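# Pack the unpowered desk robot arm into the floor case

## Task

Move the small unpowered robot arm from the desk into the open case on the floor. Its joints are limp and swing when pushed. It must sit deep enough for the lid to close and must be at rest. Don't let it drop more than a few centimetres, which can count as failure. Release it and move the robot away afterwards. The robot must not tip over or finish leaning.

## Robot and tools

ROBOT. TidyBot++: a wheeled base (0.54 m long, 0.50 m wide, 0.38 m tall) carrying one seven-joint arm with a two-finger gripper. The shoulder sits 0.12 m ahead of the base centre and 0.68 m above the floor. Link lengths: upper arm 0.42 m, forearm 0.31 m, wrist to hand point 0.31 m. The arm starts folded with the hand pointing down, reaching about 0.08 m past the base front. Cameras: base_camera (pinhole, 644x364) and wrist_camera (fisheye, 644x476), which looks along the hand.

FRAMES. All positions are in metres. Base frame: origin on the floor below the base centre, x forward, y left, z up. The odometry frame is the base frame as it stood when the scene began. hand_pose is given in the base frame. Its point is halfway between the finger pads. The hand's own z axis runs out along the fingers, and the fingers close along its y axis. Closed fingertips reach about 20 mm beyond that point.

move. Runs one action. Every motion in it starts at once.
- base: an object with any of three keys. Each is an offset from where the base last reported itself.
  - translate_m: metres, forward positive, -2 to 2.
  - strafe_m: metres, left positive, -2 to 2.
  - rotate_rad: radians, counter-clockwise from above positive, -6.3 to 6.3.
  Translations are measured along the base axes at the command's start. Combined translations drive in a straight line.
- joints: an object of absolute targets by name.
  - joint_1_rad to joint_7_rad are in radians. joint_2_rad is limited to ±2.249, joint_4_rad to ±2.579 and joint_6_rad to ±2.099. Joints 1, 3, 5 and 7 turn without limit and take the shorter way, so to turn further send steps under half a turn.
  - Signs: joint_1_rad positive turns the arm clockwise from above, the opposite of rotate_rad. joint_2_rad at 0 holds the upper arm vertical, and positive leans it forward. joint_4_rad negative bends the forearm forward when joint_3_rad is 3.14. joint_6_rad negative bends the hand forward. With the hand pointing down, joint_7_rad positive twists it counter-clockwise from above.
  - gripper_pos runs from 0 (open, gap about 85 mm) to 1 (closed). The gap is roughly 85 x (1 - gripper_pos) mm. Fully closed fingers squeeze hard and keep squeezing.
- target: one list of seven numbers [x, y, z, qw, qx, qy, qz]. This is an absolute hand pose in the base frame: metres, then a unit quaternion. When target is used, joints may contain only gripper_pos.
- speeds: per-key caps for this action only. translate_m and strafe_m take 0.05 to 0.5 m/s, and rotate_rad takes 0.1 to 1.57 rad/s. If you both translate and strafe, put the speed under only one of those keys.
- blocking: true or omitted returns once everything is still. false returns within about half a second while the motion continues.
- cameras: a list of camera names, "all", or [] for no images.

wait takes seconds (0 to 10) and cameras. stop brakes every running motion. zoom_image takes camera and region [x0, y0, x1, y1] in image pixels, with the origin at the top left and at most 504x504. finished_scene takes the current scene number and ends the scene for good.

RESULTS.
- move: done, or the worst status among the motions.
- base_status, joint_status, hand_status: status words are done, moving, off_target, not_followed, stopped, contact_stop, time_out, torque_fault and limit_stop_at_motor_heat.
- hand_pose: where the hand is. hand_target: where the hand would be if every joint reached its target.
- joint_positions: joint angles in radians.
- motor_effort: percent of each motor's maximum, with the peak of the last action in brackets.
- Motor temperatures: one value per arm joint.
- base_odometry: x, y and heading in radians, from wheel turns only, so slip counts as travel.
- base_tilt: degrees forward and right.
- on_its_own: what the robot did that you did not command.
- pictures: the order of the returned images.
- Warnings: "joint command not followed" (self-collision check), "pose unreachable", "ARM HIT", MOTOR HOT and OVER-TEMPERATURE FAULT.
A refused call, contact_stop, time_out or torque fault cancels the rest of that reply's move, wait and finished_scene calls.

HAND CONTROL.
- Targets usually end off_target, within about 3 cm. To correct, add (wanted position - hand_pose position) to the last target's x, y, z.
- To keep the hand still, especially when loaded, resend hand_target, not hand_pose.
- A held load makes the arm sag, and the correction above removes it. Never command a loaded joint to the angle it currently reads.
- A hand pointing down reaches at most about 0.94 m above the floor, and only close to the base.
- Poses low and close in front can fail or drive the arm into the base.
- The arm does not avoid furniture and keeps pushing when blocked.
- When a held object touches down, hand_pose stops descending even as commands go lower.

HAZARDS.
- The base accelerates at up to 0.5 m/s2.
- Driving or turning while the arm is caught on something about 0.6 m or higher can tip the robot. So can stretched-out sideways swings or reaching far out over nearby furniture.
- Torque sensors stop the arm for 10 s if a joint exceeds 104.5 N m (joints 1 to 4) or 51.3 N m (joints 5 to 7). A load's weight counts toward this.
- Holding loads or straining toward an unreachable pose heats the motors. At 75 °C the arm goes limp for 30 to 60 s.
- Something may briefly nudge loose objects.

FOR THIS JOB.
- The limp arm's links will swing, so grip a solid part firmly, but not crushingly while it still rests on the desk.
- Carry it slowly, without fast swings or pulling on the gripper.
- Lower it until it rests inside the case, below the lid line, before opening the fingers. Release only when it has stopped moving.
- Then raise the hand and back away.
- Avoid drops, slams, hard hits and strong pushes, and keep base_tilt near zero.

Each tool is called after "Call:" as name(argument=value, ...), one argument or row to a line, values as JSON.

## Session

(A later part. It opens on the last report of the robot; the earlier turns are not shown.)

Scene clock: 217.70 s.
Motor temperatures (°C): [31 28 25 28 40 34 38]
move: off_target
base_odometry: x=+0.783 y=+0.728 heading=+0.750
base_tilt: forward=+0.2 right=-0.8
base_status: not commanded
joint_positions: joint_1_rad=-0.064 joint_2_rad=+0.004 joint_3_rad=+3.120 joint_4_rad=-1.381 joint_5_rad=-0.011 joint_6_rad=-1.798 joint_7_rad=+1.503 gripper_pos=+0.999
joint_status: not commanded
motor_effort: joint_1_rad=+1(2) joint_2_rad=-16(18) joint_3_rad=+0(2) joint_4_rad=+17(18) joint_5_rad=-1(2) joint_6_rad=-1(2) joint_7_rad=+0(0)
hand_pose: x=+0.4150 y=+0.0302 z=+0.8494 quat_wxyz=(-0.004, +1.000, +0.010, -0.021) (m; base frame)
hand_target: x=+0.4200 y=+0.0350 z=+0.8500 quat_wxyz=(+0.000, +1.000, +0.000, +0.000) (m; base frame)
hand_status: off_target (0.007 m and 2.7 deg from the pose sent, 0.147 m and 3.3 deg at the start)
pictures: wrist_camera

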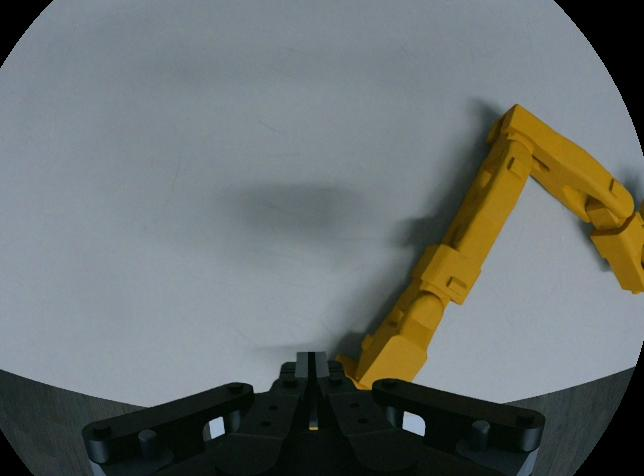

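Call:
move(
  target=[0.425, 0.04, 0.752, 0, 1, 0, 0],
  cameras=[],
)

Call:
move(
  base={"strafe_m":-0.1},
  speeds={"strafe_m":0.05},
  cameras=["wrist_camera"],
)

Scene clock: 223.53 s.
Motor temperatures (°C): [31 28 25 28 40 34 38]
move: off_target
base_odometry: x=+0.783 y=+0.728 heading=+0.750
base_tilt: forward=+0.2 right=-0.8
base_status: not commanded
joint_positions: joint_1_rad=-0.066 joint_2_rad=+0.002 joint_3_rad=+3.112 joint_4_rad=-1.689 joint_5_rad=-0.011 joint_6_rad=-1.485 joint_7_rad=+1.487 gripper_pos=+0.999
joint_status: not commanded
motor_effort: joint_1_rad=+1(1) joint_2_rad=-17(17) joint_3_rad=-1(1) joint_4_rad=+17(18) joint_5_rad=-1(2) joint_6_rad=-1(2) joint_7_rad=+0(0)
hand_pose: x=+0.4191 y=+0.0336 z=+0.7538 quat_wxyz=(-0.004, +1.000, +0.005, -0.018) (m; base frame)
hand_target: x=+0.4250 y=+0.0400 z=+0.7520 quat_wxyz=(+0.000, +1.000, +0.000, +0.000) (m; base frame)
hand_status: off_target (0.009 m and 2.2 deg from the pose sent, 0.098 m and 2.7 deg at the start)
pictures: none
No camera images: "cameras" was empty.

Scene clock: 226.00 s.
Motor temperatures (°C): [31 28 25 28 40 34 38]
move: done
base_odometry: x=+0.851 y=+0.655 heading=+0.750
base_tilt: forward=+0.2 right=-0.8
base_status: done
joint_positions: joint_1_rad=-0.072 joint_2_rad=+0.002 joint_3_rad=+3.105 joint_4_rad=-1.690 joint_5_rad=-0.011 joint_6_rad=-1.479 joint_7_rad=+1.487 gripper_pos=+0.999
joint_status: not commanded
motor_effort: joint_1_rad=+1(2) joint_2_rad=-16(19) joint_3_rad=-1(3) joint_4_rad=+17(18) joint_5_rad=-1(2) joint_6_rad=-1(3) joint_7_rad=+0(0)
hand_pose: x=+0.4199 y=+0.0376 z=+0.7535 quat_wxyz=(-0.004, +1.000, +0.012, -0.015) (m; base frame)
hand_target: x=+0.4250 y=+0.0400 z=+0.7520 quat_wxyz=(+0.000, +1.000, +0.000, +0.000) (m; base frame)
hand_status: not commanded
pictures: wrist_camera

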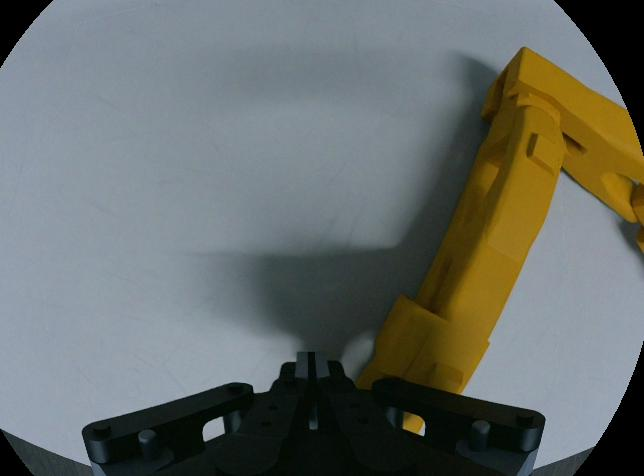

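Call:
move(
  base={"strafe_m":-0.08},
  speeds={"strafe_m":0.05},
  cameras=["wrist_camera"],
)

Scene clock: 229.80 s.
Motor temperatures (°C): [31 28 25 28 40 34 38]
move: done
base_odometry: x=+0.905 y=+0.597 heading=+0.750
base_tilt: forward=+0.2 right=-0.8
base_status: done
joint_positions: joint_1_rad=-0.075 joint_2_rad=+0.001 joint_3_rad=+3.102 joint_4_rad=-1.690 joint_5_rad=-0.011 joint_6_rad=-1.479 joint_7_rad=+1.487 gripper_pos=+0.999
joint_status: not commanded
motor_effort: joint_1_rad=+1(4) joint_2_rad=-16(17) joint_3_rad=-1(2) joint_4_rad=+17(17) joint_5_rad=-1(2) joint_6_rad=-2(3) joint_7_rad=+0(1)
hand_pose: x=+0.4197 y=+0.0394 z=+0.7536 quat_wxyz=(-0.004, +1.000, +0.015, -0.015) (m; base frame)
hand_target: x=+0.4250 y=+0.0400 z=+0.7520 quat_wxyz=(+0.000, +1.000, +0.000, +0.000) (m; base frame)
hand_status: not commanded
pictures: wrist_camera

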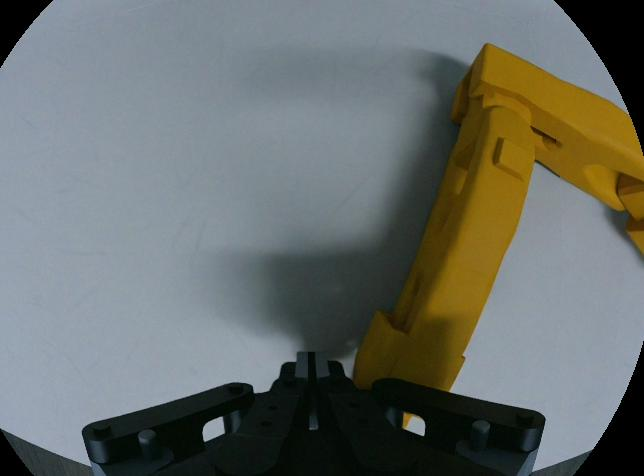

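Call:
move(
  base={"strafe_m":-0.08},
  speeds={"strafe_m":0.05},
  cameras=["wrist_camera"],
)

Scene clock: 235.17 s.
Motor temperatures (°C): [31 28 25 28 40 34 38]
move: done
base_odometry: x=+0.960 y=+0.538 heading=+0.750
base_tilt: forward=+0.2 right=-0.8
base_status: done
joint_positions: joint_1_rad=-0.077 joint_2_rad=+0.001 joint_3_rad=+3.100 joint_4_rad=-1.690 joint_5_rad=-0.011 joint_6_rad=-1.479 joint_7_rad=+1.487 gripper_pos=+0.999
joint_status: not commanded
motor_effort: joint_1_rad=+1(3) joint_2_rad=-16(18) joint_3_rad=-1(2) joint_4_rad=+17(17) joint_5_rad=-1(2) joint_6_rad=-2(2) joint_7_rad=+0(1)
hand_pose: x=+0.4195 y=+0.0404 z=+0.7538 quat_wxyz=(-0.004, +1.000, +0.016, -0.015) (m; base frame)
hand_target: x=+0.4250 y=+0.0400 z=+0.7520 quat_wxyz=(+0.000, +1.000, +0.000, +0.000) (m; base frame)
hand_status: not commanded
pictures: wrist_camera

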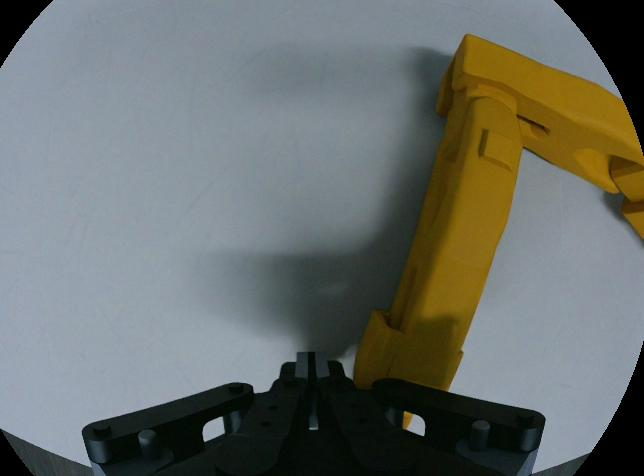

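Call:
move(
  target=[0.425, 0.055, 0.81, 0, 1, 0, 0],
  cameras=[],
)

Call:
move(
  target=[0.42, -0.06, 0.93, 0, 1, 0, 0],
  cameras=["wrist_camera"],
)

Scene clock: 260.30 s.
Motor temperatures (°C): [31 28 25 28 40 34 38]
move: off_target
base_odometry: x=+0.960 y=+0.538 heading=+0.750
base_tilt: forward=+0.2 right=-0.8
base_status: not commanded
joint_positions: joint_1_rad=-0.090 joint_2_rad=+0.001 joint_3_rad=+3.086 joint_4_rad=-1.525 joint_5_rad=-0.011 joint_6_rad=-1.592 joint_7_rad=+1.441 gripper_pos=+0.999
joint_status: not commanded
motor_effort: joint_1_rad=+1(1) joint_2_rad=-17(17) joint_3_rad=+0(1) joint_4_rad=+17(18) joint_5_rad=-1(2) joint_6_rad=-1(2) joint_7_rad=+0(0)
hand_pose: x=+0.4363 y=+0.0514 z=+0.8057 quat_wxyz=(-0.007, +1.000, +0.008, +0.012) (m; base frame)
hand_target: x=+0.4250 y=+0.0550 z=+0.8100 quat_wxyz=(+0.000, +1.000, +0.000, +0.000) (m; base frame)
hand_status: off_target (0.013 m and 1.8 deg from the pose sent, 0.058 m and 2.5 deg at the start)
pictures: none
No camera images: "cameras" was empty.

Scene clock: 262.20 s.
Motor temperatures (°C): [31 28 25 28 40 34 38]
move: off_target
base_odometry: x=+0.960 y=+0.538 heading=+0.750
base_tilt: forward=+0.2 right=-0.8
base_status: not commanded
joint_positions: joint_1_rad=+0.083 joint_2_rad=+0.032 joint_3_rad=+3.245 joint_4_rad=-1.065 joint_5_rad=-0.011 joint_6_rad=-1.991 joint_7_rad=+1.738 gripper_pos=+0.999
joint_status: not commanded
motor_effort: joint_1_rad=+1(2) joint_2_rad=-16(17) joint_3_rad=+0(2) joint_4_rad=+16(18) joint_5_rad=-1(2) joint_6_rad=-1(2) joint_7_rad=+0(0)
hand_pose: x=+0.4258 y=-0.0525 z=+0.9349 quat_wxyz=(+0.001, +1.000, -0.007, +0.027) (m; base frame)
hand_target: x=+0.4200 y=-0.0600 z=+0.9300 quat_wxyz=(+0.000, +1.000, +0.000, +0.000) (m; base frame)
hand_status: off_target (0.011 m and 3.2 deg from the pose sent, 0.168 m and 1.8 deg at the start)
pictures: wrist_camera

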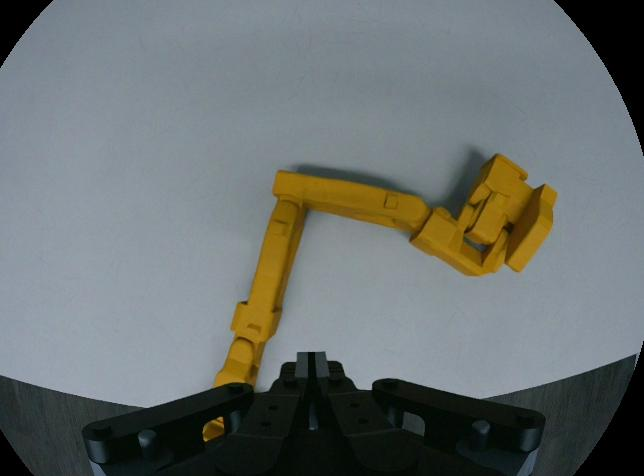

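Call:
move(
  target=[0.537, -0.115, 0.86, 0, 0.763, 0.646, 0],
  joints={"gripper_pos":0},
  cameras=["wrist_camera"],
)

Scene clock: 295.80 s.
Motor temperatures (°C): [31 28 25 28 39 34 37]
move: off_target
base_odometry: x=+0.960 y=+0.538 heading=+0.750
base_tilt: forward=+0.2 right=-0.8
base_status: not commanded
joint_positions: joint_1_rad=+0.336 joint_2_rad=+0.310 joint_3_rad=+3.031 joint_4_rad=-0.967 joint_5_rad=-0.011 joint_6_rad=-1.899 joint_7_rad=+3.170 gripper_pos=+0.000
joint_status: all done
motor_effort: joint_1_rad=+1(2) joint_2_rad=-27(29) joint_3_rad=-1(2) joint_4_rad=+16(17) joint_5_rad=-2(2) joint_6_rad=-1(3) joint_7_rad=+0(1)
hand_pose: x=+0.5248 y=-0.0965 z=+0.8638 quat_wxyz=(-0.026, +0.773, +0.634, +0.008) (m; base frame)
hand_target: x=+0.5370 y=-0.1150 z=+0.8600 quat_wxyz=(+0.000, +0.763, +0.646, +0.000) (m; base frame)
hand_status: off_target (0.023 m and 3.6 deg from the pose sent, 0.148 m and 81.4 deg at the start)
pictures: wrist_camera

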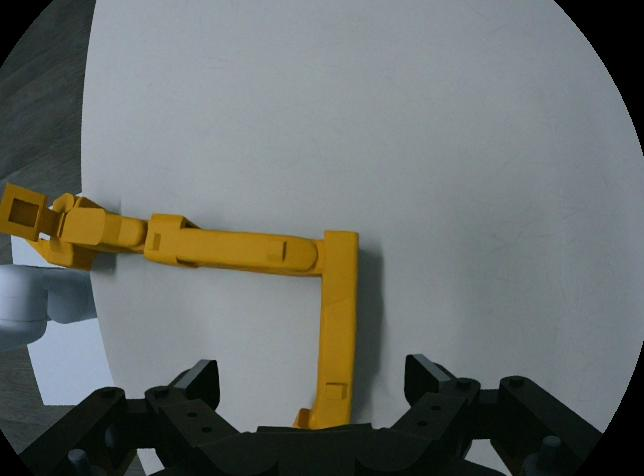

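Call:
move(
  target=[0.558, -0.122, 0.79, 0, 0.763, 0.646, 0],
  cameras=["wrist_camera"],
)

Scene clock: 302.70 s.
Motor temperatures (°C): [31 28 25 28 39 34 37]
move: off_target
base_odometry: x=+0.960 y=+0.538 heading=+0.750
base_tilt: forward=+0.2 right=-0.8
base_status: not commanded
joint_positions: joint_1_rad=+0.351 joint_2_rad=+0.334 joint_3_rad=+3.015 joint_4_rad=-1.136 joint_5_rad=-0.009 joint_6_rad=-1.688 joint_7_rad=+3.173 gripper_pos=+0.000
joint_status: not commanded
motor_effort: joint_1_rad=+1(1) joint_2_rad=-28(30) joint_3_rad=-1(2) joint_4_rad=+17(18) joint_5_rad=-1(2) joint_6_rad=-1(2) joint_7_rad=+0(0)
hand_pose: x=+0.5508 y=-0.1025 z=+0.8014 quat_wxyz=(-0.021, +0.773, +0.633, +0.016) (m; base frame)
hand_target: x=+0.5580 y=-0.1220 z=+0.7900 quat_wxyz=(+0.000, +0.763, +0.646, +0.000) (m; base frame)
hand_status: off_target (0.024 m and 3.5 deg from the pose sent, 0.085 m and 3.6 deg at the start)
pictures: wrist_camera

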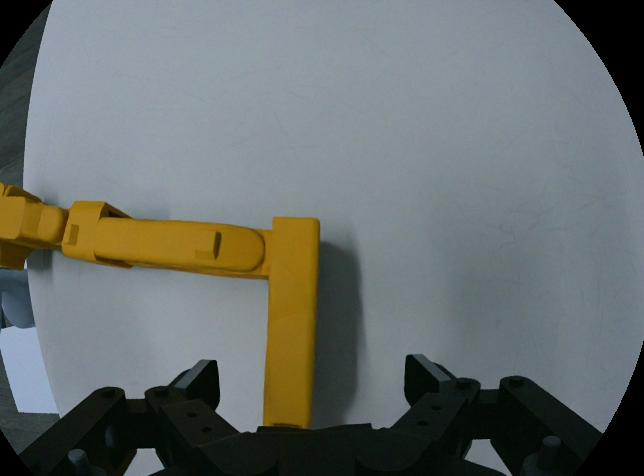

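Call:
move(
  target=[0.547, -0.137, 0.740, 0, 0.763, 0.646, 0],
  cameras=["wrist_camera"],
)

Scene clock: 306.97 s.
Motor temperatures (°C): [31 28 25 28 39 34 37]
move: off_target
base_odometry: x=+0.960 y=+0.538 heading=+0.750
base_tilt: forward=+0.2 right=-0.8
base_status: not commanded
joint_positions: joint_1_rad=+0.395 joint_2_rad=+0.334 joint_3_rad=+3.014 joint_4_rad=-1.315 joint_5_rad=-0.009 joint_6_rad=-1.521 joint_7_rad=+3.206 gripper_pos=+0.000
joint_status: not commanded
motor_effort: joint_1_rad=+1(1) joint_2_rad=-28(30) joint_3_rad=-1(2) joint_4_rad=+17(18) joint_5_rad=-2(2) joint_6_rad=-1(2) joint_7_rad=+0(0)
hand_pose: x=+0.5438 y=-0.1179 z=+0.7454 quat_wxyz=(-0.025, +0.777, +0.629, +0.013) (m; base frame)
hand_target: x=+0.5470 y=-0.1370 z=+0.7400 quat_wxyz=(+0.000, +0.763, +0.646, +0.000) (m; base frame)
hand_status: off_target (0.020 m and 4.1 deg from the pose sent, 0.071 m and 3.5 deg at the start)
pictures: wrist_camera

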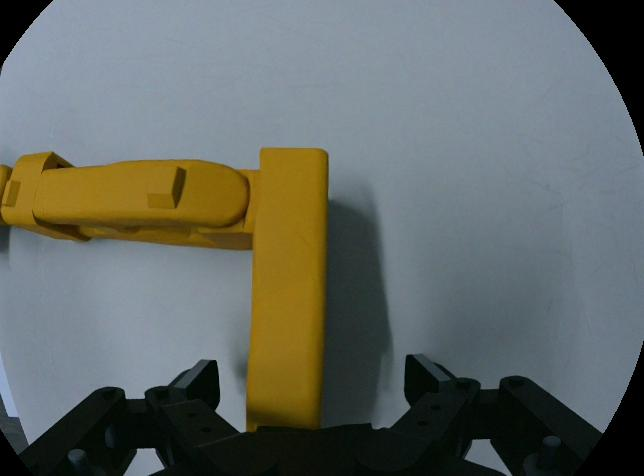

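Call:
move(
  target=[0.537, -0.137, 0.738, 0, 0.763, 0.646, 0],
  cameras=[],
)

Call:
move(
  joints={"gripper_pos":0.6},
  cameras=["wrist_camera"],
)

Scene clock: 310.60 s.
Motor temperatures (°C): [31 29 25 28 39 34 37]
move: off_target
base_odometry: x=+0.960 y=+0.538 heading=+0.750
base_tilt: forward=+0.2 right=-0.8
base_status: not commanded
joint_positions: joint_1_rad=+0.395 joint_2_rad=+0.316 joint_3_rad=+3.015 joint_4_rad=-1.348 joint_5_rad=-0.009 joint_6_rad=-1.498 joint_7_rad=+3.220 gripper_pos=+0.000
joint_status: not commanded
motor_effort: joint_1_rad=+1(1) joint_2_rad=-27(29) joint_3_rad=-1(2) joint_4_rad=+16(17) joint_5_rad=-1(2) joint_6_rad=-2(2) joint_7_rad=+0(0)
hand_pose: x=+0.5391 y=-0.1161 z=+0.7431 quat_wxyz=(-0.021, +0.773, +0.634, +0.015) (m; base frame)
hand_target: x=+0.5370 y=-0.1370 z=+0.7380 quat_wxyz=(+0.000, +0.763, +0.646, +0.000) (m; base frame)
hand_status: off_target (0.022 m and 3.4 deg from the pose sent, 0.022 m and 4.1 deg at the start)
pictures: none
No camera images: "cameras" was empty.

Scene clock: 311.47 s.
Motor temperatures (°C): [31 29 25 28 39 34 37]
move: done
base_odometry: x=+0.960 y=+0.538 heading=+0.750
base_tilt: forward=+0.2 right=-0.8
base_status: not commanded
joint_positions: joint_1_rad=+0.395 joint_2_rad=+0.315 joint_3_rad=+3.015 joint_4_rad=-1.349 joint_5_rad=-0.009 joint_6_rad=-1.498 joint_7_rad=+3.220 gripper_pos=+0.600
joint_status: all done
motor_effort: joint_1_rad=+1(1) joint_2_rad=-25(26) joint_3_rad=-1(3) joint_4_rad=+16(17) joint_5_rad=-2(2) joint_6_rad=+0(2) joint_7_rad=+0(0)
hand_pose: x=+0.5386 y=-0.1160 z=+0.7431 quat_wxyz=(-0.021, +0.773, +0.634, +0.015) (m; base frame)
hand_target: x=+0.5370 y=-0.1370 z=+0.7380 quat_wxyz=(+0.000, +0.763, +0.646, +0.000) (m; base frame)
hand_status: not commanded
pictures: wrist_camera

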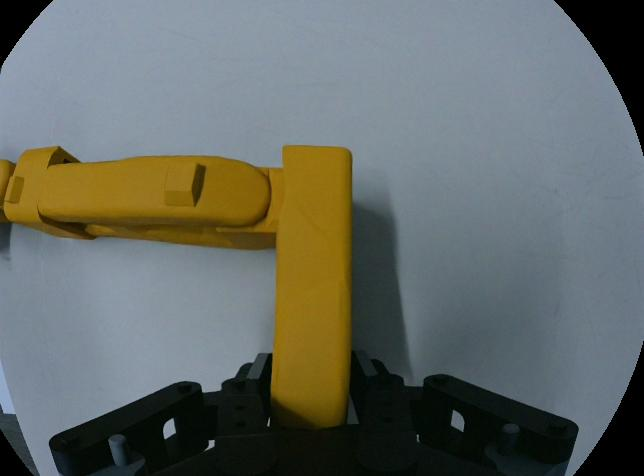

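Call:
move(
  joints={"gripper_pos":0.75},
  cameras=["wrist_camera"],
)

Scene clock: 314.17 s.
Motor temperatures (°C): [31 29 25 28 39 34 37]
move: off_target
base_odometry: x=+0.960 y=+0.538 heading=+0.750
base_tilt: forward=+0.2 right=-0.7
base_status: not commanded
joint_positions: joint_1_rad=+0.395 joint_2_rad=+0.314 joint_3_rad=+3.015 joint_4_rad=-1.351 joint_5_rad=-0.009 joint_6_rad=-1.494 joint_7_rad=+3.222 gripper_pos=+0.713
joint_status: gripper_pos off_target (ended at +0.713, target +0.750)
motor_effort: joint_1_rad=+1(2) joint_2_rad=-26(26) joint_3_rad=-1(2) joint_4_rad=+16(17) joint_5_rad=-2(2) joint_6_rad=-2(3) joint_7_rad=+0(1)
hand_pose: x=+0.5391 y=-0.1163 z=+0.7430 quat_wxyz=(-0.020, +0.772, +0.635, +0.015) (m; base frame)
hand_target: x=+0.5370 y=-0.1370 z=+0.7380 quat_wxyz=(+0.000, +0.763, +0.646, +0.000) (m; base frame)
hand_status: not commanded
pictures: wrist_camera

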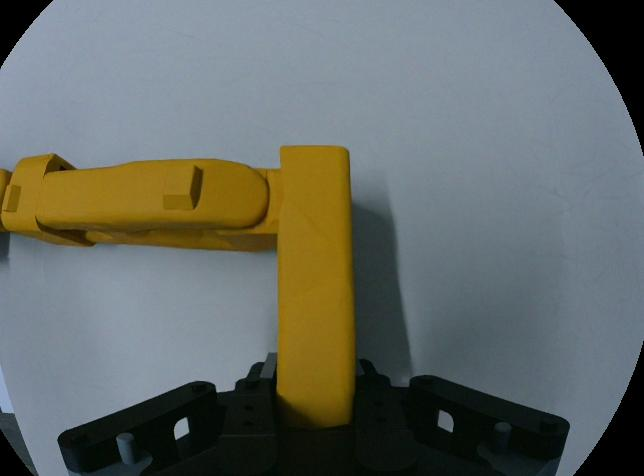

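Call:
move(
  joints={"gripper_pos":0.9},
  cameras=[],
)

Call:
move(
  target=[0.527, -0.137, 0.80, 0, 0.763, 0.646, 0],
  cameras=["wrist_camera"],
)

Scene clock: 317.03 s.
Motor temperatures (°C): [31 29 25 28 39 34 37]
move: off_target
base_odometry: x=+0.960 y=+0.538 heading=+0.750
base_tilt: forward=+0.2 right=-0.8
base_status: not commanded
joint_positions: joint_1_rad=+0.395 joint_2_rad=+0.314 joint_3_rad=+3.015 joint_4_rad=-1.351 joint_5_rad=-0.009 joint_6_rad=-1.494 joint_7_rad=+3.222 gripper_pos=+0.713
joint_status: gripper_pos off_target (ended at +0.713, target +0.900)
motor_effort: joint_1_rad=+1(1) joint_2_rad=-26(26) joint_3_rad=-2(2) joint_4_rad=+16(16) joint_5_rad=-1(2) joint_6_rad=-2(2) joint_7_rad=+0(0)
hand_pose: x=+0.5391 y=-0.1163 z=+0.7430 quat_wxyz=(-0.020, +0.772, +0.635, +0.015) (m; base frame)
hand_target: x=+0.5370 y=-0.1370 z=+0.7380 quat_wxyz=(+0.000, +0.763, +0.646, +0.000) (m; base frame)
hand_status: not commanded
pictures: none
No camera images: "cameras" was empty.

Scene clock: 318.13 s.
Motor temperatures (°C): [31 29 25 28 39 34 37]
move: off_target
base_odometry: x=+0.960 y=+0.538 heading=+0.750
base_tilt: forward=+0.2 right=-0.8
base_status: not commanded
joint_positions: joint_1_rad=+0.395 joint_2_rad=+0.310 joint_3_rad=+3.031 joint_4_rad=-1.227 joint_5_rad=-0.009 joint_6_rad=-1.600 joint_7_rad=+3.237 gripper_pos=+0.713
joint_status: not commanded
motor_effort: joint_1_rad=+1(1) joint_2_rad=-32(36) joint_3_rad=-1(2) joint_4_rad=+20(22) joint_5_rad=-1(3) joint_6_rad=-2(4) joint_7_rad=+0(1)
hand_pose: x=+0.5435 y=-0.1255 z=+0.7832 quat_wxyz=(-0.009, +0.772, +0.635, +0.019) (m; base frame)
hand_target: x=+0.5270 y=-0.1370 z=+0.8000 quat_wxyz=(+0.000, +0.763, +0.646, +0.000) (m; base frame)
hand_status: off_target (0.026 m and 2.9 deg from the pose sent, 0.062 m and 3.3 deg at the start)
pictures: wrist_camera

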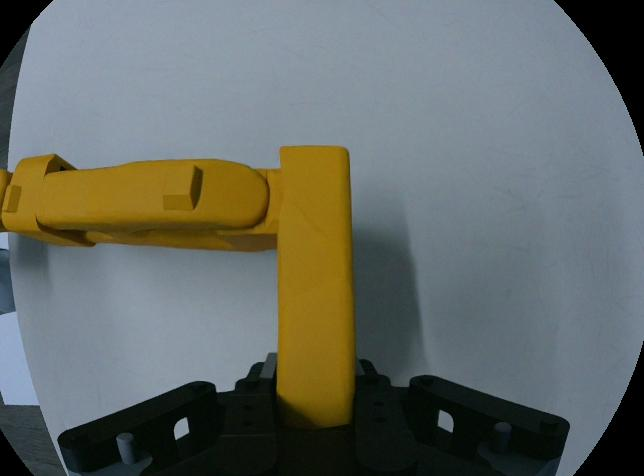

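Call:
move(
  target=[0.507, -0.137, 0.85, 0, 0.763, 0.646, 0],
  cameras=["wrist_camera"],
)

Call:
move(
  base={"translate_m":-0.68},
  speeds={"translate_m":0.25},
  cameras=["wrist_camera"],
)

Scene clock: 349.97 s.
Motor temperatures (°C): [31 29 25 29 39 34 37]
move: off_target
base_odometry: x=+0.960 y=+0.538 heading=+0.750
base_tilt: forward=+0.2 right=-0.8
base_status: not commanded
joint_positions: joint_1_rad=+0.395 joint_2_rad=+0.282 joint_3_rad=+3.055 joint_4_rad=-1.105 joint_5_rad=-0.009 joint_6_rad=-1.749 joint_7_rad=+3.261 gripper_pos=+0.713
joint_status: not commanded
motor_effort: joint_1_rad=+1(2) joint_2_rad=-31(34) joint_3_rad=-1(2) joint_4_rad=+20(21) joint_5_rad=-1(2) joint_6_rad=-3(4) joint_7_rad=+0(0)
hand_pose: x=+0.5252 y=-0.1304 z=+0.8330 quat_wxyz=(-0.006, +0.771, +0.636, +0.016) (m; base frame)
hand_target: x=+0.5070 y=-0.1370 z=+0.8500 quat_wxyz=(+0.000, +0.763, +0.646, +0.000) (m; base frame)
hand_status: off_target (0.026 m and 2.4 deg from the pose sent, 0.077 m and 2.9 deg at the start)
pictures: wrist_camera

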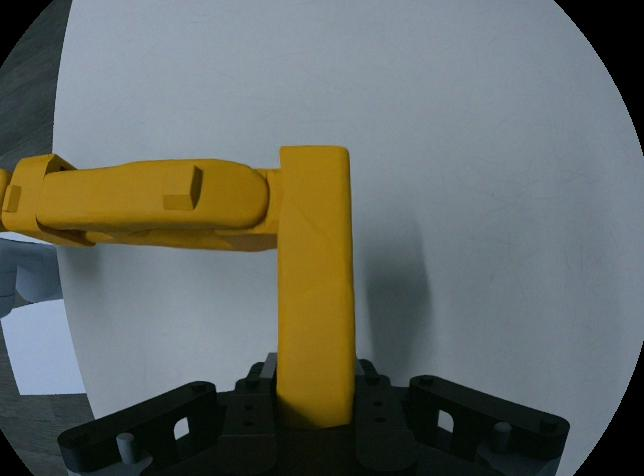

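Scene clock: 353.43 s.
Motor temperatures (°C): [31 29 25 29 39 34 37]
move: done
base_odometry: x=+0.463 y=+0.075 heading=+0.750
base_tilt: forward=+0.2 right=-0.8
base_status: done
joint_positions: joint_1_rad=+0.393 joint_2_rad=+0.274 joint_3_rad=+3.058 joint_4_rad=-1.105 joint_5_rad=-0.009 joint_6_rad=-1.763 joint_7_rad=+3.261 gripper_pos=+0.713
joint_status: not commanded
motor_effort: joint_1_rad=+0(2) joint_2_rad=-30(36) joint_3_rad=-1(2) joint_4_rad=+20(21) joint_5_rad=-2(2) joint_6_rad=-3(5) joint_7_rad=+0(1)
hand_pose: x=+0.5201 y=-0.1291 z=+0.8364 quat_wxyz=(-0.008, +0.771, +0.636, +0.013) (m; base frame)
hand_target: x=+0.5070 y=-0.1370 z=+0.8500 quat_wxyz=(+0.000, +0.763, +0.646, +0.000) (m; base frame)
hand_status: not commanded
pictures: wrist_camera

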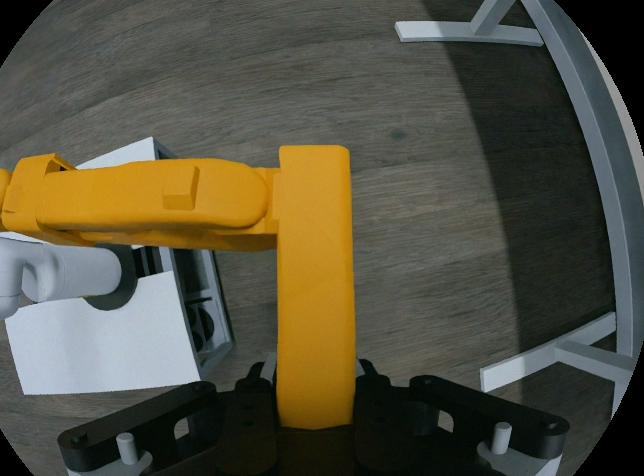

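Call:
move(
  target=[0.50, -0.08, 0.80, 0, 0.985, 0.174, 0],
  cameras=[],
)

Call:
move(
  target=[0.50, -0.05, 0.73, 0, 0.924, -0.383, 0],
  cameras=["wrist_camera"],
)

Scene clock: 358.87 s.
Motor temperatures (°C): [31 29 25 29 39 34 37]
move: off_target
base_odometry: x=+0.463 y=+0.075 heading=+0.750
base_tilt: forward=+0.2 right=-0.8
base_status: not commanded
joint_positions: joint_1_rad=+0.171 joint_2_rad=+0.217 joint_3_rad=+3.189 joint_4_rad=-1.347 joint_5_rad=-0.009 joint_6_rad=-1.649 joint_7_rad=+2.186 gripper_pos=+0.713
joint_status: not commanded
motor_effort: joint_1_rad=+1(2) joint_2_rad=-29(31) joint_3_rad=-1(2) joint_4_rad=+20(21) joint_5_rad=-2(3) joint_6_rad=-2(5) joint_7_rad=+0(1)
hand_pose: x=+0.4944 y=-0.0776 z=+0.7845 quat_wxyz=(-0.014, +0.980, +0.198, -0.033) (m; base frame)
hand_target: x=+0.5000 y=-0.0800 z=+0.8000 quat_wxyz=(+0.000, +0.985, +0.174, +0.000) (m; base frame)
hand_status: off_target (0.017 m and 4.9 deg from the pose sent, 0.064 m and 59.0 deg at the start)
pictures: none
No camera images: "cameras" was empty.

Scene clock: 360.77 s.
Motor temperatures (°C): [31 29 25 29 39 34 37]
move: off_target
base_odometry: x=+0.463 y=+0.075 heading=+0.750
base_tilt: forward=+0.2 right=-0.8
base_status: not commanded
joint_positions: joint_1_rad=+0.022 joint_2_rad=+0.212 joint_3_rad=+3.276 joint_4_rad=-1.582 joint_5_rad=-0.009 joint_6_rad=-1.439 joint_7_rad=+0.991 gripper_pos=+0.713
joint_status: not commanded
motor_effort: joint_1_rad=+1(2) joint_2_rad=-29(30) joint_3_rad=-1(1) joint_4_rad=+21(22) joint_5_rad=-2(3) joint_6_rad=-1(3) joint_7_rad=+0(1)
hand_pose: x=+0.4839 y=-0.0512 z=+0.7138 quat_wxyz=(+0.019, +0.932, -0.359, -0.041) (m; base frame)
hand_target: x=+0.5000 y=-0.0500 z=+0.7300 quat_wxyz=(+0.000, +0.924, -0.383, +0.000) (m; base frame)
hand_status: off_target (0.023 m and 6.0 deg from the pose sent, 0.061 m and 67.9 deg at the start)
pictures: wrist_camera

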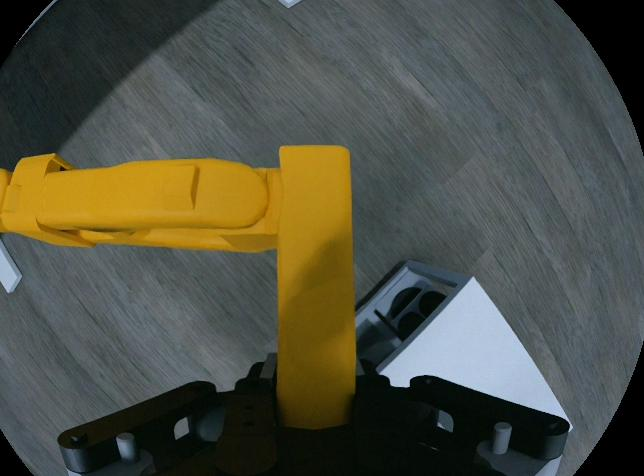

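Call:
move(
  target=[0.50, -0.05, 0.728, -0.019, 0.926, -0.375, 0.041],
  cameras=[],
)

Call:
move(
  base={"translate_m":0.18},
  speeds={"translate_m":0.15},
  cameras=["wrist_camera"],
)

Scene clock: 372.53 s.
Motor temperatures (°C): [31 30 25 29 39 34 37]
move: off_target
base_odometry: x=+0.463 y=+0.075 heading=+0.750
base_tilt: forward=+0.2 right=-0.7
base_status: not commanded
joint_positions: joint_1_rad=+0.023 joint_2_rad=+0.152 joint_3_rad=+3.276 joint_4_rad=-1.668 joint_5_rad=-0.009 joint_6_rad=-1.331 joint_7_rad=+0.989 gripper_pos=+0.713
joint_status: not commanded
motor_effort: joint_1_rad=+1(1) joint_2_rad=-27(30) joint_3_rad=+0(1) joint_4_rad=+22(22) joint_5_rad=-2(3) joint_6_rad=-1(2) joint_7_rad=+0(0)
hand_pose: x=+0.4823 y=-0.0523 z=+0.7089 quat_wxyz=(+0.007, +0.932, -0.362, -0.003) (m; base frame)
hand_target: x=+0.5000 y=-0.0500 z=+0.7280 quat_wxyz=(-0.019, +0.926, -0.375, +0.041) (m; base frame)
hand_status: off_target (0.026 m and 6.0 deg from the pose sent, 0.022 m and 10.6 deg at the start)
pictures: none
No camera images: "cameras" was empty.

Scene clock: 374.33 s.
Motor temperatures (°C): [31 30 25 29 39 34 37]
move: done
base_odometry: x=+0.594 y=+0.197 heading=+0.751
base_tilt: forward=+0.2 right=-0.8
base_status: done
joint_positions: joint_1_rad=+0.024 joint_2_rad=+0.142 joint_3_rad=+3.276 joint_4_rad=-1.674 joint_5_rad=-0.009 joint_6_rad=-1.319 joint_7_rad=+0.989 gripper_pos=+0.713
joint_status: not commanded
motor_effort: joint_1_rad=+1(2) joint_2_rad=-27(30) joint_3_rad=+0(1) joint_4_rad=+22(23) joint_5_rad=-2(3) joint_6_rad=-1(2) joint_7_rad=+0(0)
hand_pose: x=+0.4835 y=-0.0527 z=+0.7109 quat_wxyz=(+0.004, +0.932, -0.362, +0.005) (m; base frame)
hand_target: x=+0.5000 y=-0.0500 z=+0.7280 quat_wxyz=(-0.019, +0.926, -0.375, +0.041) (m; base frame)
hand_status: not commanded
pictures: wrist_camera

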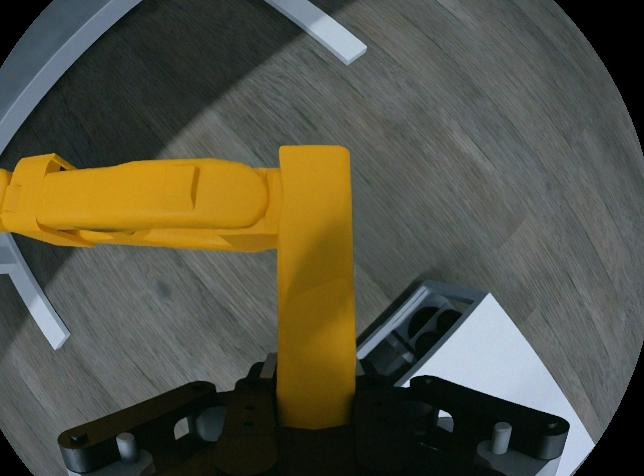

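Call:
move(
  base={"translate_m":0.1},
  speeds={"translate_m":0.05},
  cameras=["wrist_camera"],
)

Scene clock: 378.37 s.
Motor temperatures (°C): [31 30 25 29 39 34 37]
move: done
base_odometry: x=+0.667 y=+0.266 heading=+0.752
base_tilt: forward=+0.2 right=-0.8
base_status: done
joint_positions: joint_1_rad=+0.024 joint_2_rad=+0.141 joint_3_rad=+3.276 joint_4_rad=-1.680 joint_5_rad=-0.009 joint_6_rad=-1.316 joint_7_rad=+0.989 gripper_pos=+0.713
joint_status: not commanded
motor_effort: joint_1_rad=+1(2) joint_2_rad=-26(30) joint_3_rad=+0(1) joint_4_rad=+22(24) joint_5_rad=-2(4) joint_6_rad=+0(3) joint_7_rad=+0(2)
hand_pose: x=+0.4818 y=-0.0525 z=+0.7093 quat_wxyz=(+0.004, +0.932, -0.362, +0.004) (m; base frame)
hand_target: x=+0.5000 y=-0.0500 z=+0.7280 quat_wxyz=(-0.019, +0.926, -0.375, +0.041) (m; base frame)
hand_status: not commanded
pictures: wrist_camera

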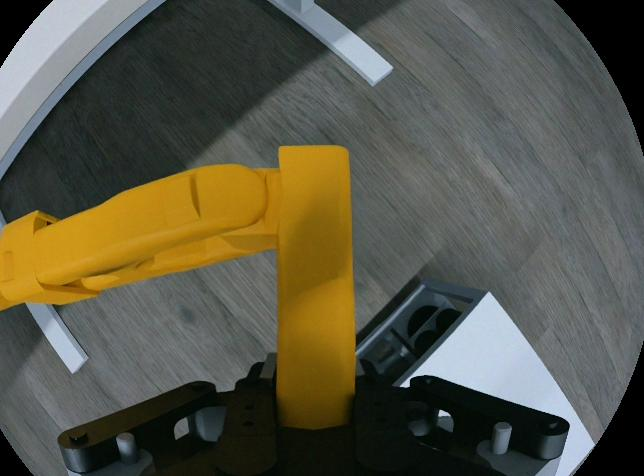

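Call:
move(
  base={"translate_m":0.08},
  speeds={"translate_m":0.05},
  cameras=["wrist_camera"],
)

Scene clock: 381.77 s.
Motor temperatures (°C): [31 30 25 29 39 34 37]
move: done
base_odometry: x=+0.726 y=+0.320 heading=+0.752
base_tilt: forward=+0.2 right=-0.8
base_status: done
joint_positions: joint_1_rad=+0.024 joint_2_rad=+0.140 joint_3_rad=+3.276 joint_4_rad=-1.682 joint_5_rad=-0.009 joint_6_rad=-1.313 joint_7_rad=+0.989 gripper_pos=+0.713
joint_status: not commanded
motor_effort: joint_1_rad=+1(2) joint_2_rad=-26(29) joint_3_rad=-1(1) joint_4_rad=+21(25) joint_5_rad=-3(4) joint_6_rad=-1(4) joint_7_rad=+0(2)
hand_pose: x=+0.4821 y=-0.0526 z=+0.7092 quat_wxyz=(+0.004, +0.932, -0.362, +0.005) (m; base frame)
hand_target: x=+0.5000 y=-0.0500 z=+0.7280 quat_wxyz=(-0.019, +0.926, -0.375, +0.041) (m; base frame)
hand_status: not commanded
pictures: wrist_camera

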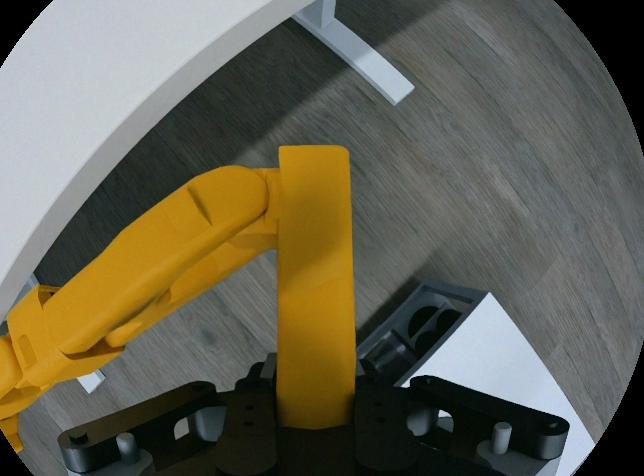

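Call:
move(
  base={"translate_m":0.04},
  speeds={"translate_m":0.05},
  cameras=["wrist_camera"],
)

Scene clock: 385.17 s.
Motor temperatures (°C): [31 30 25 29 39 34 37]
move: done
base_odometry: x=+0.755 y=+0.348 heading=+0.752
base_tilt: forward=+0.2 right=-0.8
base_status: done
joint_positions: joint_1_rad=+0.024 joint_2_rad=+0.139 joint_3_rad=+3.276 joint_4_rad=-1.682 joint_5_rad=-0.009 joint_6_rad=-1.311 joint_7_rad=+0.989 gripper_pos=+0.713
joint_status: not commanded
motor_effort: joint_1_rad=+1(2) joint_2_rad=-26(29) joint_3_rad=+0(1) joint_4_rad=+21(25) joint_5_rad=-2(3) joint_6_rad=+0(4) joint_7_rad=-1(2)
hand_pose: x=+0.4828 y=-0.0527 z=+0.7098 quat_wxyz=(+0.004, +0.932, -0.362, +0.007) (m; base frame)
hand_target: x=+0.5000 y=-0.0500 z=+0.7280 quat_wxyz=(-0.019, +0.926, -0.375, +0.041) (m; base frame)
hand_status: not commanded
pictures: wrist_camera

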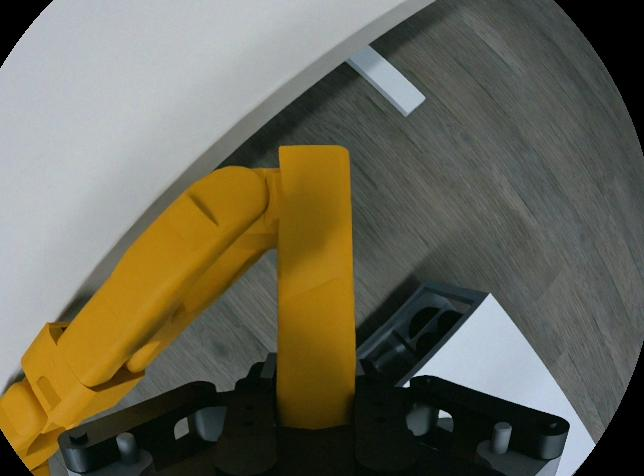

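Call:
move(
  base={"translate_m":-0.09},
  speeds={"translate_m":0.2},
  cameras=[],
)

Call:
move(
  target=[0.50, -0.05, 0.728, -0.019, 0.847, -0.532, 0.041],
  cameras=["wrist_camera"],
)

Scene clock: 392.27 s.
Motor temperatures (°C): [31 30 25 29 39 34 37]
move: done
base_odometry: x=+0.689 y=+0.287 heading=+0.752
base_tilt: forward=+0.2 right=-0.8
base_status: done
joint_positions: joint_1_rad=+0.024 joint_2_rad=+0.136 joint_3_rad=+3.276 joint_4_rad=-1.679 joint_5_rad=-0.009 joint_6_rad=-1.306 joint_7_rad=+0.989 gripper_pos=+0.713
joint_status: not commanded
motor_effort: joint_1_rad=+1(2) joint_2_rad=-26(30) joint_3_rad=-1(1) joint_4_rad=+21(22) joint_5_rad=-3(3) joint_6_rad=-1(3) joint_7_rad=+0(0)
hand_pose: x=+0.4852 y=-0.0532 z=+0.7118 quat_wxyz=(+0.002, +0.932, -0.362, +0.012) (m; base frame)
hand_target: x=+0.5000 y=-0.0500 z=+0.7280 quat_wxyz=(-0.019, +0.926, -0.375, +0.041) (m; base frame)
hand_status: not commanded
pictures: none
No camera images: "cameras" was empty.

Scene clock: 393.37 s.
Motor temperatures (°C): [31 30 25 29 39 34 37]
move: off_target
base_odometry: x=+0.689 y=+0.287 heading=+0.752
base_tilt: forward=+0.2 right=-0.8
base_status: not commanded
joint_positions: joint_1_rad=+0.005 joint_2_rad=+0.136 joint_3_rad=+3.286 joint_4_rad=-1.679 joint_5_rad=-0.009 joint_6_rad=-1.306 joint_7_rad=+0.639 gripper_pos=+0.713
joint_status: not commanded
motor_effort: joint_1_rad=+1(1) joint_2_rad=-26(26) joint_3_rad=+0(1) joint_4_rad=+21(22) joint_5_rad=-2(3) joint_6_rad=+0(1) joint_7_rad=+0(1)
hand_pose: x=+0.4858 y=-0.0498 z=+0.7118 quat_wxyz=(+0.001, +0.857, -0.515, +0.012) (m; base frame)
hand_target: x=+0.5000 y=-0.0500 z=+0.7280 quat_wxyz=(-0.019, +0.846, -0.531, +0.041) (m; base frame)
hand_status: off_target (0.021 m and 4.6 deg from the pose sent, 0.022 m and 22.2 deg at the start)
pictures: wrist_camera

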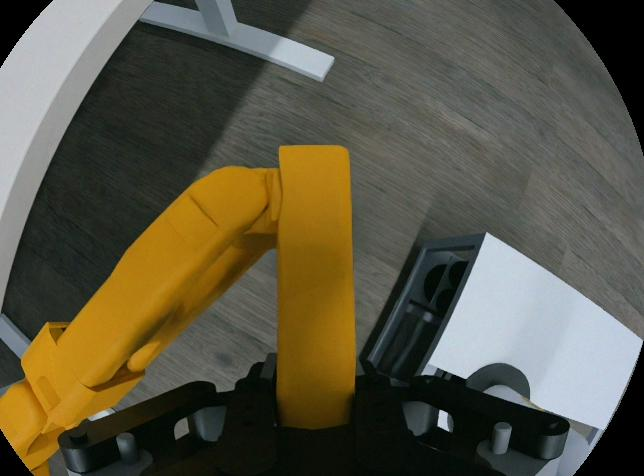

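Call:
move(
  base={"translate_m":0.10},
  speeds={"translate_m":0.06},
  cameras=["wrist_camera"],
)

Scene clock: 396.80 s.
Motor temperatures (°C): [31 30 25 29 39 34 37]
move: done
base_odometry: x=+0.762 y=+0.355 heading=+0.753
base_tilt: forward=+0.2 right=-0.8
base_status: done
joint_positions: joint_1_rad=+0.005 joint_2_rad=+0.135 joint_3_rad=+3.286 joint_4_rad=-1.680 joint_5_rad=-0.009 joint_6_rad=-1.306 joint_7_rad=+0.639 gripper_pos=+0.713
joint_status: not commanded
motor_effort: joint_1_rad=+1(2) joint_2_rad=-26(29) joint_3_rad=+0(1) joint_4_rad=+21(24) joint_5_rad=-2(4) joint_6_rad=-1(3) joint_7_rad=+0(2)
hand_pose: x=+0.4857 y=-0.0497 z=+0.7118 quat_wxyz=(+0.001, +0.857, -0.515, +0.013) (m; base frame)
hand_target: x=+0.5000 y=-0.0500 z=+0.7280 quat_wxyz=(-0.019, +0.846, -0.531, +0.041) (m; base frame)
hand_status: not commanded
pictures: wrist_camera

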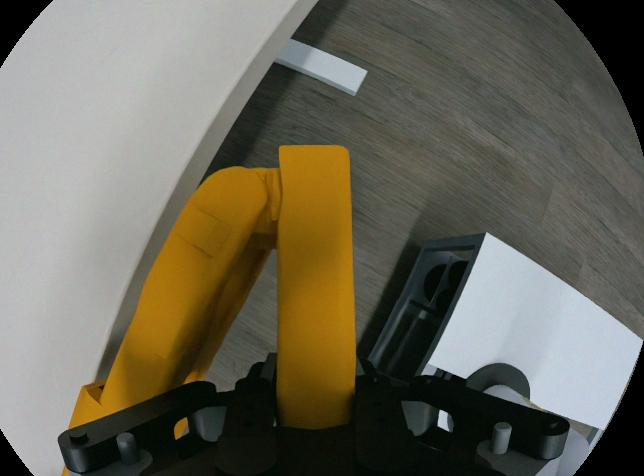

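Call:
move(
  base={"translate_m":-0.3},
  speeds={"translate_m":0.25},
  cameras=["wrist_camera"],
)

Call:
move(
  base={"rotate_rad":2.282},
  speeds={"rotate_rad":0.7},
  cameras=["wrist_camera"],
)

Call:
move(
  base={"translate_m":1.281,"strafe_m":0.845},
  speeds={"translate_m":0.3},
)

Scene clock: 423.43 s.
Motor temperatures (°C): [31 30 25 29 39 34 37]
move: done
base_odometry: x=+0.543 y=+0.150 heading=+0.754
base_tilt: forward=+0.2 right=-0.8
base_status: done
joint_positions: joint_1_rad=+0.003 joint_2_rad=+0.132 joint_3_rad=+3.288 joint_4_rad=-1.677 joint_5_rad=-0.009 joint_6_rad=-1.302 joint_7_rad=+0.639 gripper_pos=+0.713
joint_status: not commanded
motor_effort: joint_1_rad=+1(3) joint_2_rad=-26(30) joint_3_rad=+0(3) joint_4_rad=+21(23) joint_5_rad=-3(3) joint_6_rad=+0(3) joint_7_rad=+0(1)
hand_pose: x=+0.4876 y=-0.0500 z=+0.7137 quat_wxyz=(-0.001, +0.857, -0.515, +0.017) (m; base frame)
hand_target: x=+0.5000 y=-0.0500 z=+0.7280 quat_wxyz=(-0.019, +0.846, -0.531, +0.041) (m; base frame)
hand_status: not commanded
pictures: wrist_camera

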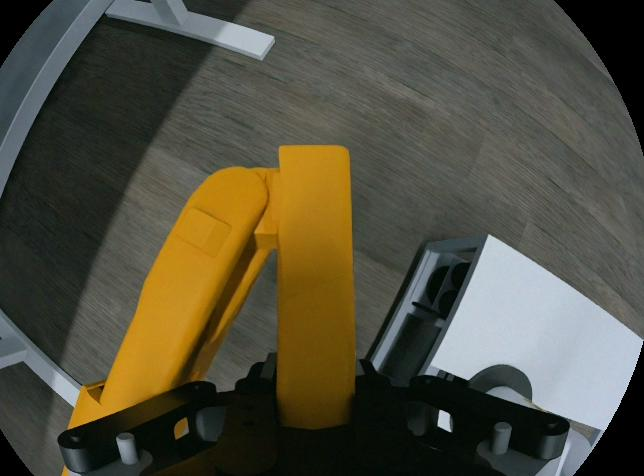

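Scene clock: 427.50 s.
Motor temperatures (°C): [31 30 25 29 39 34 37]
move: done
base_odometry: x=+0.543 y=+0.150 heading=+3.036
base_tilt: forward=+0.2 right=-0.8
base_status: done
joint_positions: joint_1_rad=-0.006 joint_2_rad=+0.132 joint_3_rad=+3.294 joint_4_rad=-1.677 joint_5_rad=-0.009 joint_6_rad=-1.302 joint_7_rad=+0.639 gripper_pos=+0.713
joint_status: not commanded
motor_effort: joint_1_rad=+1(3) joint_2_rad=-26(27) joint_3_rad=-1(3) joint_4_rad=+21(22) joint_5_rad=-2(4) joint_6_rad=-1(2) joint_7_rad=+1(1)
hand_pose: x=+0.4878 y=-0.0490 z=+0.7137 quat_wxyz=(-0.001, +0.858, -0.513, +0.017) (m; base frame)
hand_target: x=+0.5000 y=-0.0500 z=+0.7280 quat_wxyz=(-0.019, +0.846, -0.531, +0.041) (m; base frame)
hand_status: not commanded
pictures: wrist_camera

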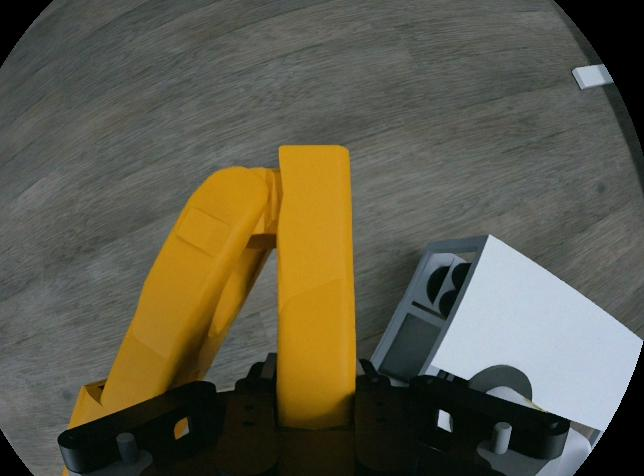

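Scene clock: 433.57 s.
Motor temperatures (°C): [31 30 25 29 39 34 37]
move: done
base_odometry: x=-0.820 y=-0.555 heading=+3.036
base_tilt: forward=+0.2 right=-0.8
base_status: done
joint_positions: joint_1_rad=-0.004 joint_2_rad=+0.132 joint_3_rad=+3.295 joint_4_rad=-1.677 joint_5_rad=-0.009 joint_6_rad=-1.302 joint_7_rad=+0.639 gripper_pos=+0.713
joint_status: not commanded
motor_effort: joint_1_rad=+1(3) joint_2_rad=-26(29) joint_3_rad=-1(3) joint_4_rad=+21(22) joint_5_rad=-2(4) joint_6_rad=+0(2) joint_7_rad=+0(1)
hand_pose: x=+0.4877 y=-0.0500 z=+0.7137 quat_wxyz=(-0.001, +0.857, -0.515, +0.017) (m; base frame)
hand_target: x=+0.5000 y=-0.0500 z=+0.7280 quat_wxyz=(-0.019, +0.846, -0.531, +0.041) (m; base frame)
hand_status: not commanded
pictures: base_camera, wrist_camera

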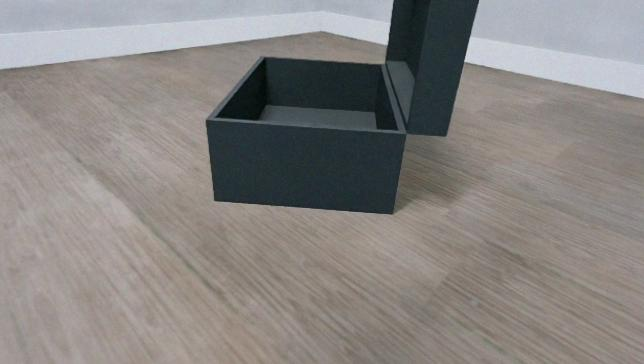

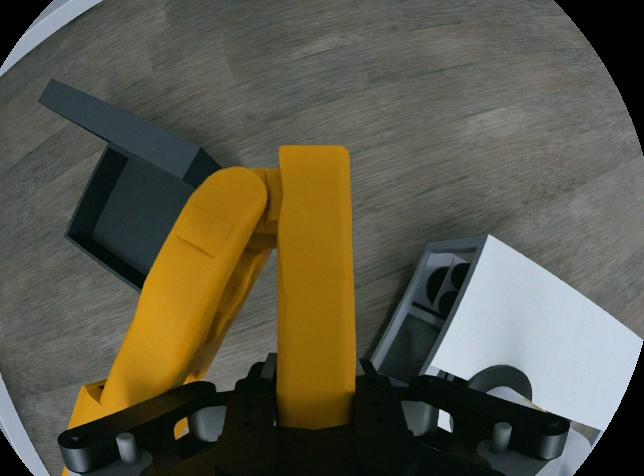

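Call:
move(
  target=[0.52, -0.02, 0.60, 0, 0.259, -0.966, 0],
  cameras=[],
)

Call:
move(
  target=[0.55, 0.0, 0.40, 0, 0, -1, 0],
)

Scene clock: 466.17 s.
Motor temperatures (°C): [31 30 25 29 39 34 37]
move: off_target
base_odometry: x=-0.820 y=-0.555 heading=+3.036
base_tilt: forward=+0.2 right=-0.8
base_status: not commanded
joint_positions: joint_1_rad=-0.367 joint_2_rad=+0.364 joint_3_rad=+3.699 joint_4_rad=-1.831 joint_5_rad=-0.164 joint_6_rad=-1.074 joint_7_rad=-0.716 gripper_pos=+0.713
joint_status: not commanded
motor_effort: joint_1_rad=+1(2) joint_2_rad=-29(31) joint_3_rad=+3(4) joint_4_rad=+18(22) joint_5_rad=+0(2) joint_6_rad=-1(2) joint_7_rad=+0(0)
hand_pose: x=+0.4972 y=-0.0288 z=+0.5952 quat_wxyz=(+0.041, +0.297, -0.954, +0.005) (m; base frame)
hand_target: x=+0.5200 y=-0.0200 z=+0.6000 quat_wxyz=(+0.000, +0.259, -0.966, +0.000) (m; base frame)
hand_status: off_target (0.025 m and 6.6 deg from the pose sent, 0.122 m and 88.0 deg at the start)
pictures: none
No camera images: "cameras" was empty.

Scene clock: 468.17 s.
Motor temperatures (°C): [31 30 25 29 39 34 37]
move: off_target
base_odometry: x=-0.820 y=-0.555 heading=+3.036
base_tilt: forward=+0.2 right=-0.8
base_status: not commanded
joint_positions: joint_1_rad=-0.421 joint_2_rad=+0.835 joint_3_rad=+3.773 joint_4_rad=-1.932 joint_5_rad=-0.759 joint_6_rad=-0.711 joint_7_rad=-0.783 gripper_pos=+0.713
joint_status: not commanded
motor_effort: joint_1_rad=+1(2) joint_2_rad=-37(40) joint_3_rad=+7(8) joint_4_rad=+9(18) joint_5_rad=+0(2) joint_6_rad=-1(2) joint_7_rad=+0(0)
hand_pose: x=+0.5293 y=+0.0068 z=+0.3975 quat_wxyz=(+0.034, +0.048, -0.998, -0.010) (m; base frame)
hand_target: x=+0.5500 y=+0.0000 z=+0.4000 quat_wxyz=(+0.000, +0.000, -1.000, +0.000) (m; base frame)
hand_status: off_target (0.022 m and 6.8 deg from the pose sent, 0.204 m and 34.9 deg at the start)
pictures: base_camera, wrist_camera

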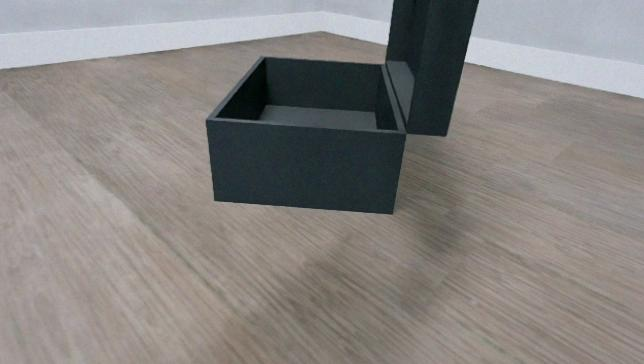

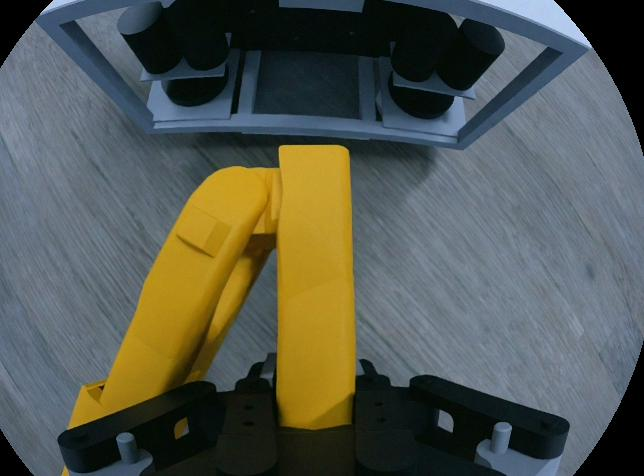

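Call:
move(
)

Scene clock: 483.63 s.
Motor temperatures (°C): [31 30 25 29 39 34 37]
base_odometry: x=-0.820 y=-0.555 heading=+3.036
base_tilt: forward=+0.2 right=-0.8
base_status: not commanded
joint_positions: joint_1_rad=-0.421 joint_2_rad=+0.835 joint_3_rad=+3.773 joint_4_rad=-1.932 joint_5_rad=-0.761 joint_6_rad=-0.710 joint_7_rad=-0.783 gripper_pos=+0.713
joint_status: not commanded
motor_effort: joint_1_rad=+1(2) joint_2_rad=-37(40) joint_3_rad=+8(8) joint_4_rad=+9(18) joint_5_rad=+0(2) joint_6_rad=-1(2) joint_7_rad=+0(0)
hand_pose: x=+0.5296 y=+0.0070 z=+0.3974 quat_wxyz=(+0.033, +0.047, -0.998, -0.010) (m; base frame)
hand_target: x=+0.5500 y=+0.0000 z=+0.4000 quat_wxyz=(+0.000, +0.000, -1.000, +0.000) (m; base frame)
hand_status: off_target (0.022 m and 6.7 deg from the pose sent, 0.204 m and 34.9 deg at the start)
pictures: base_camera, wrist_camera

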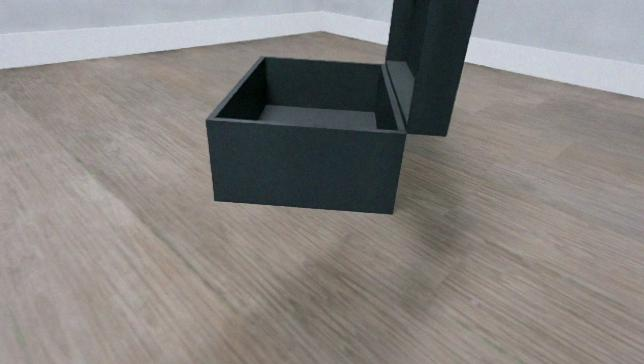

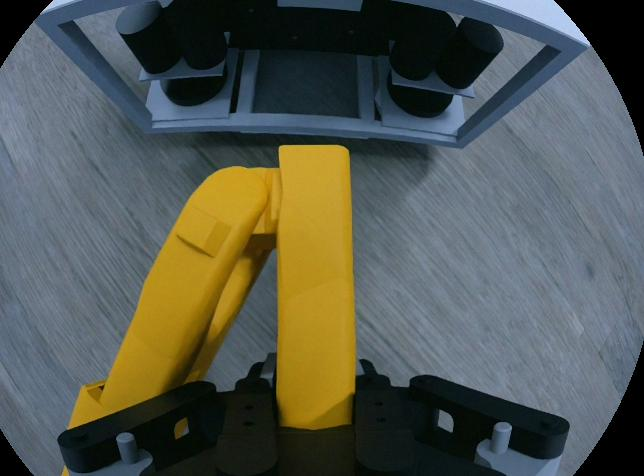

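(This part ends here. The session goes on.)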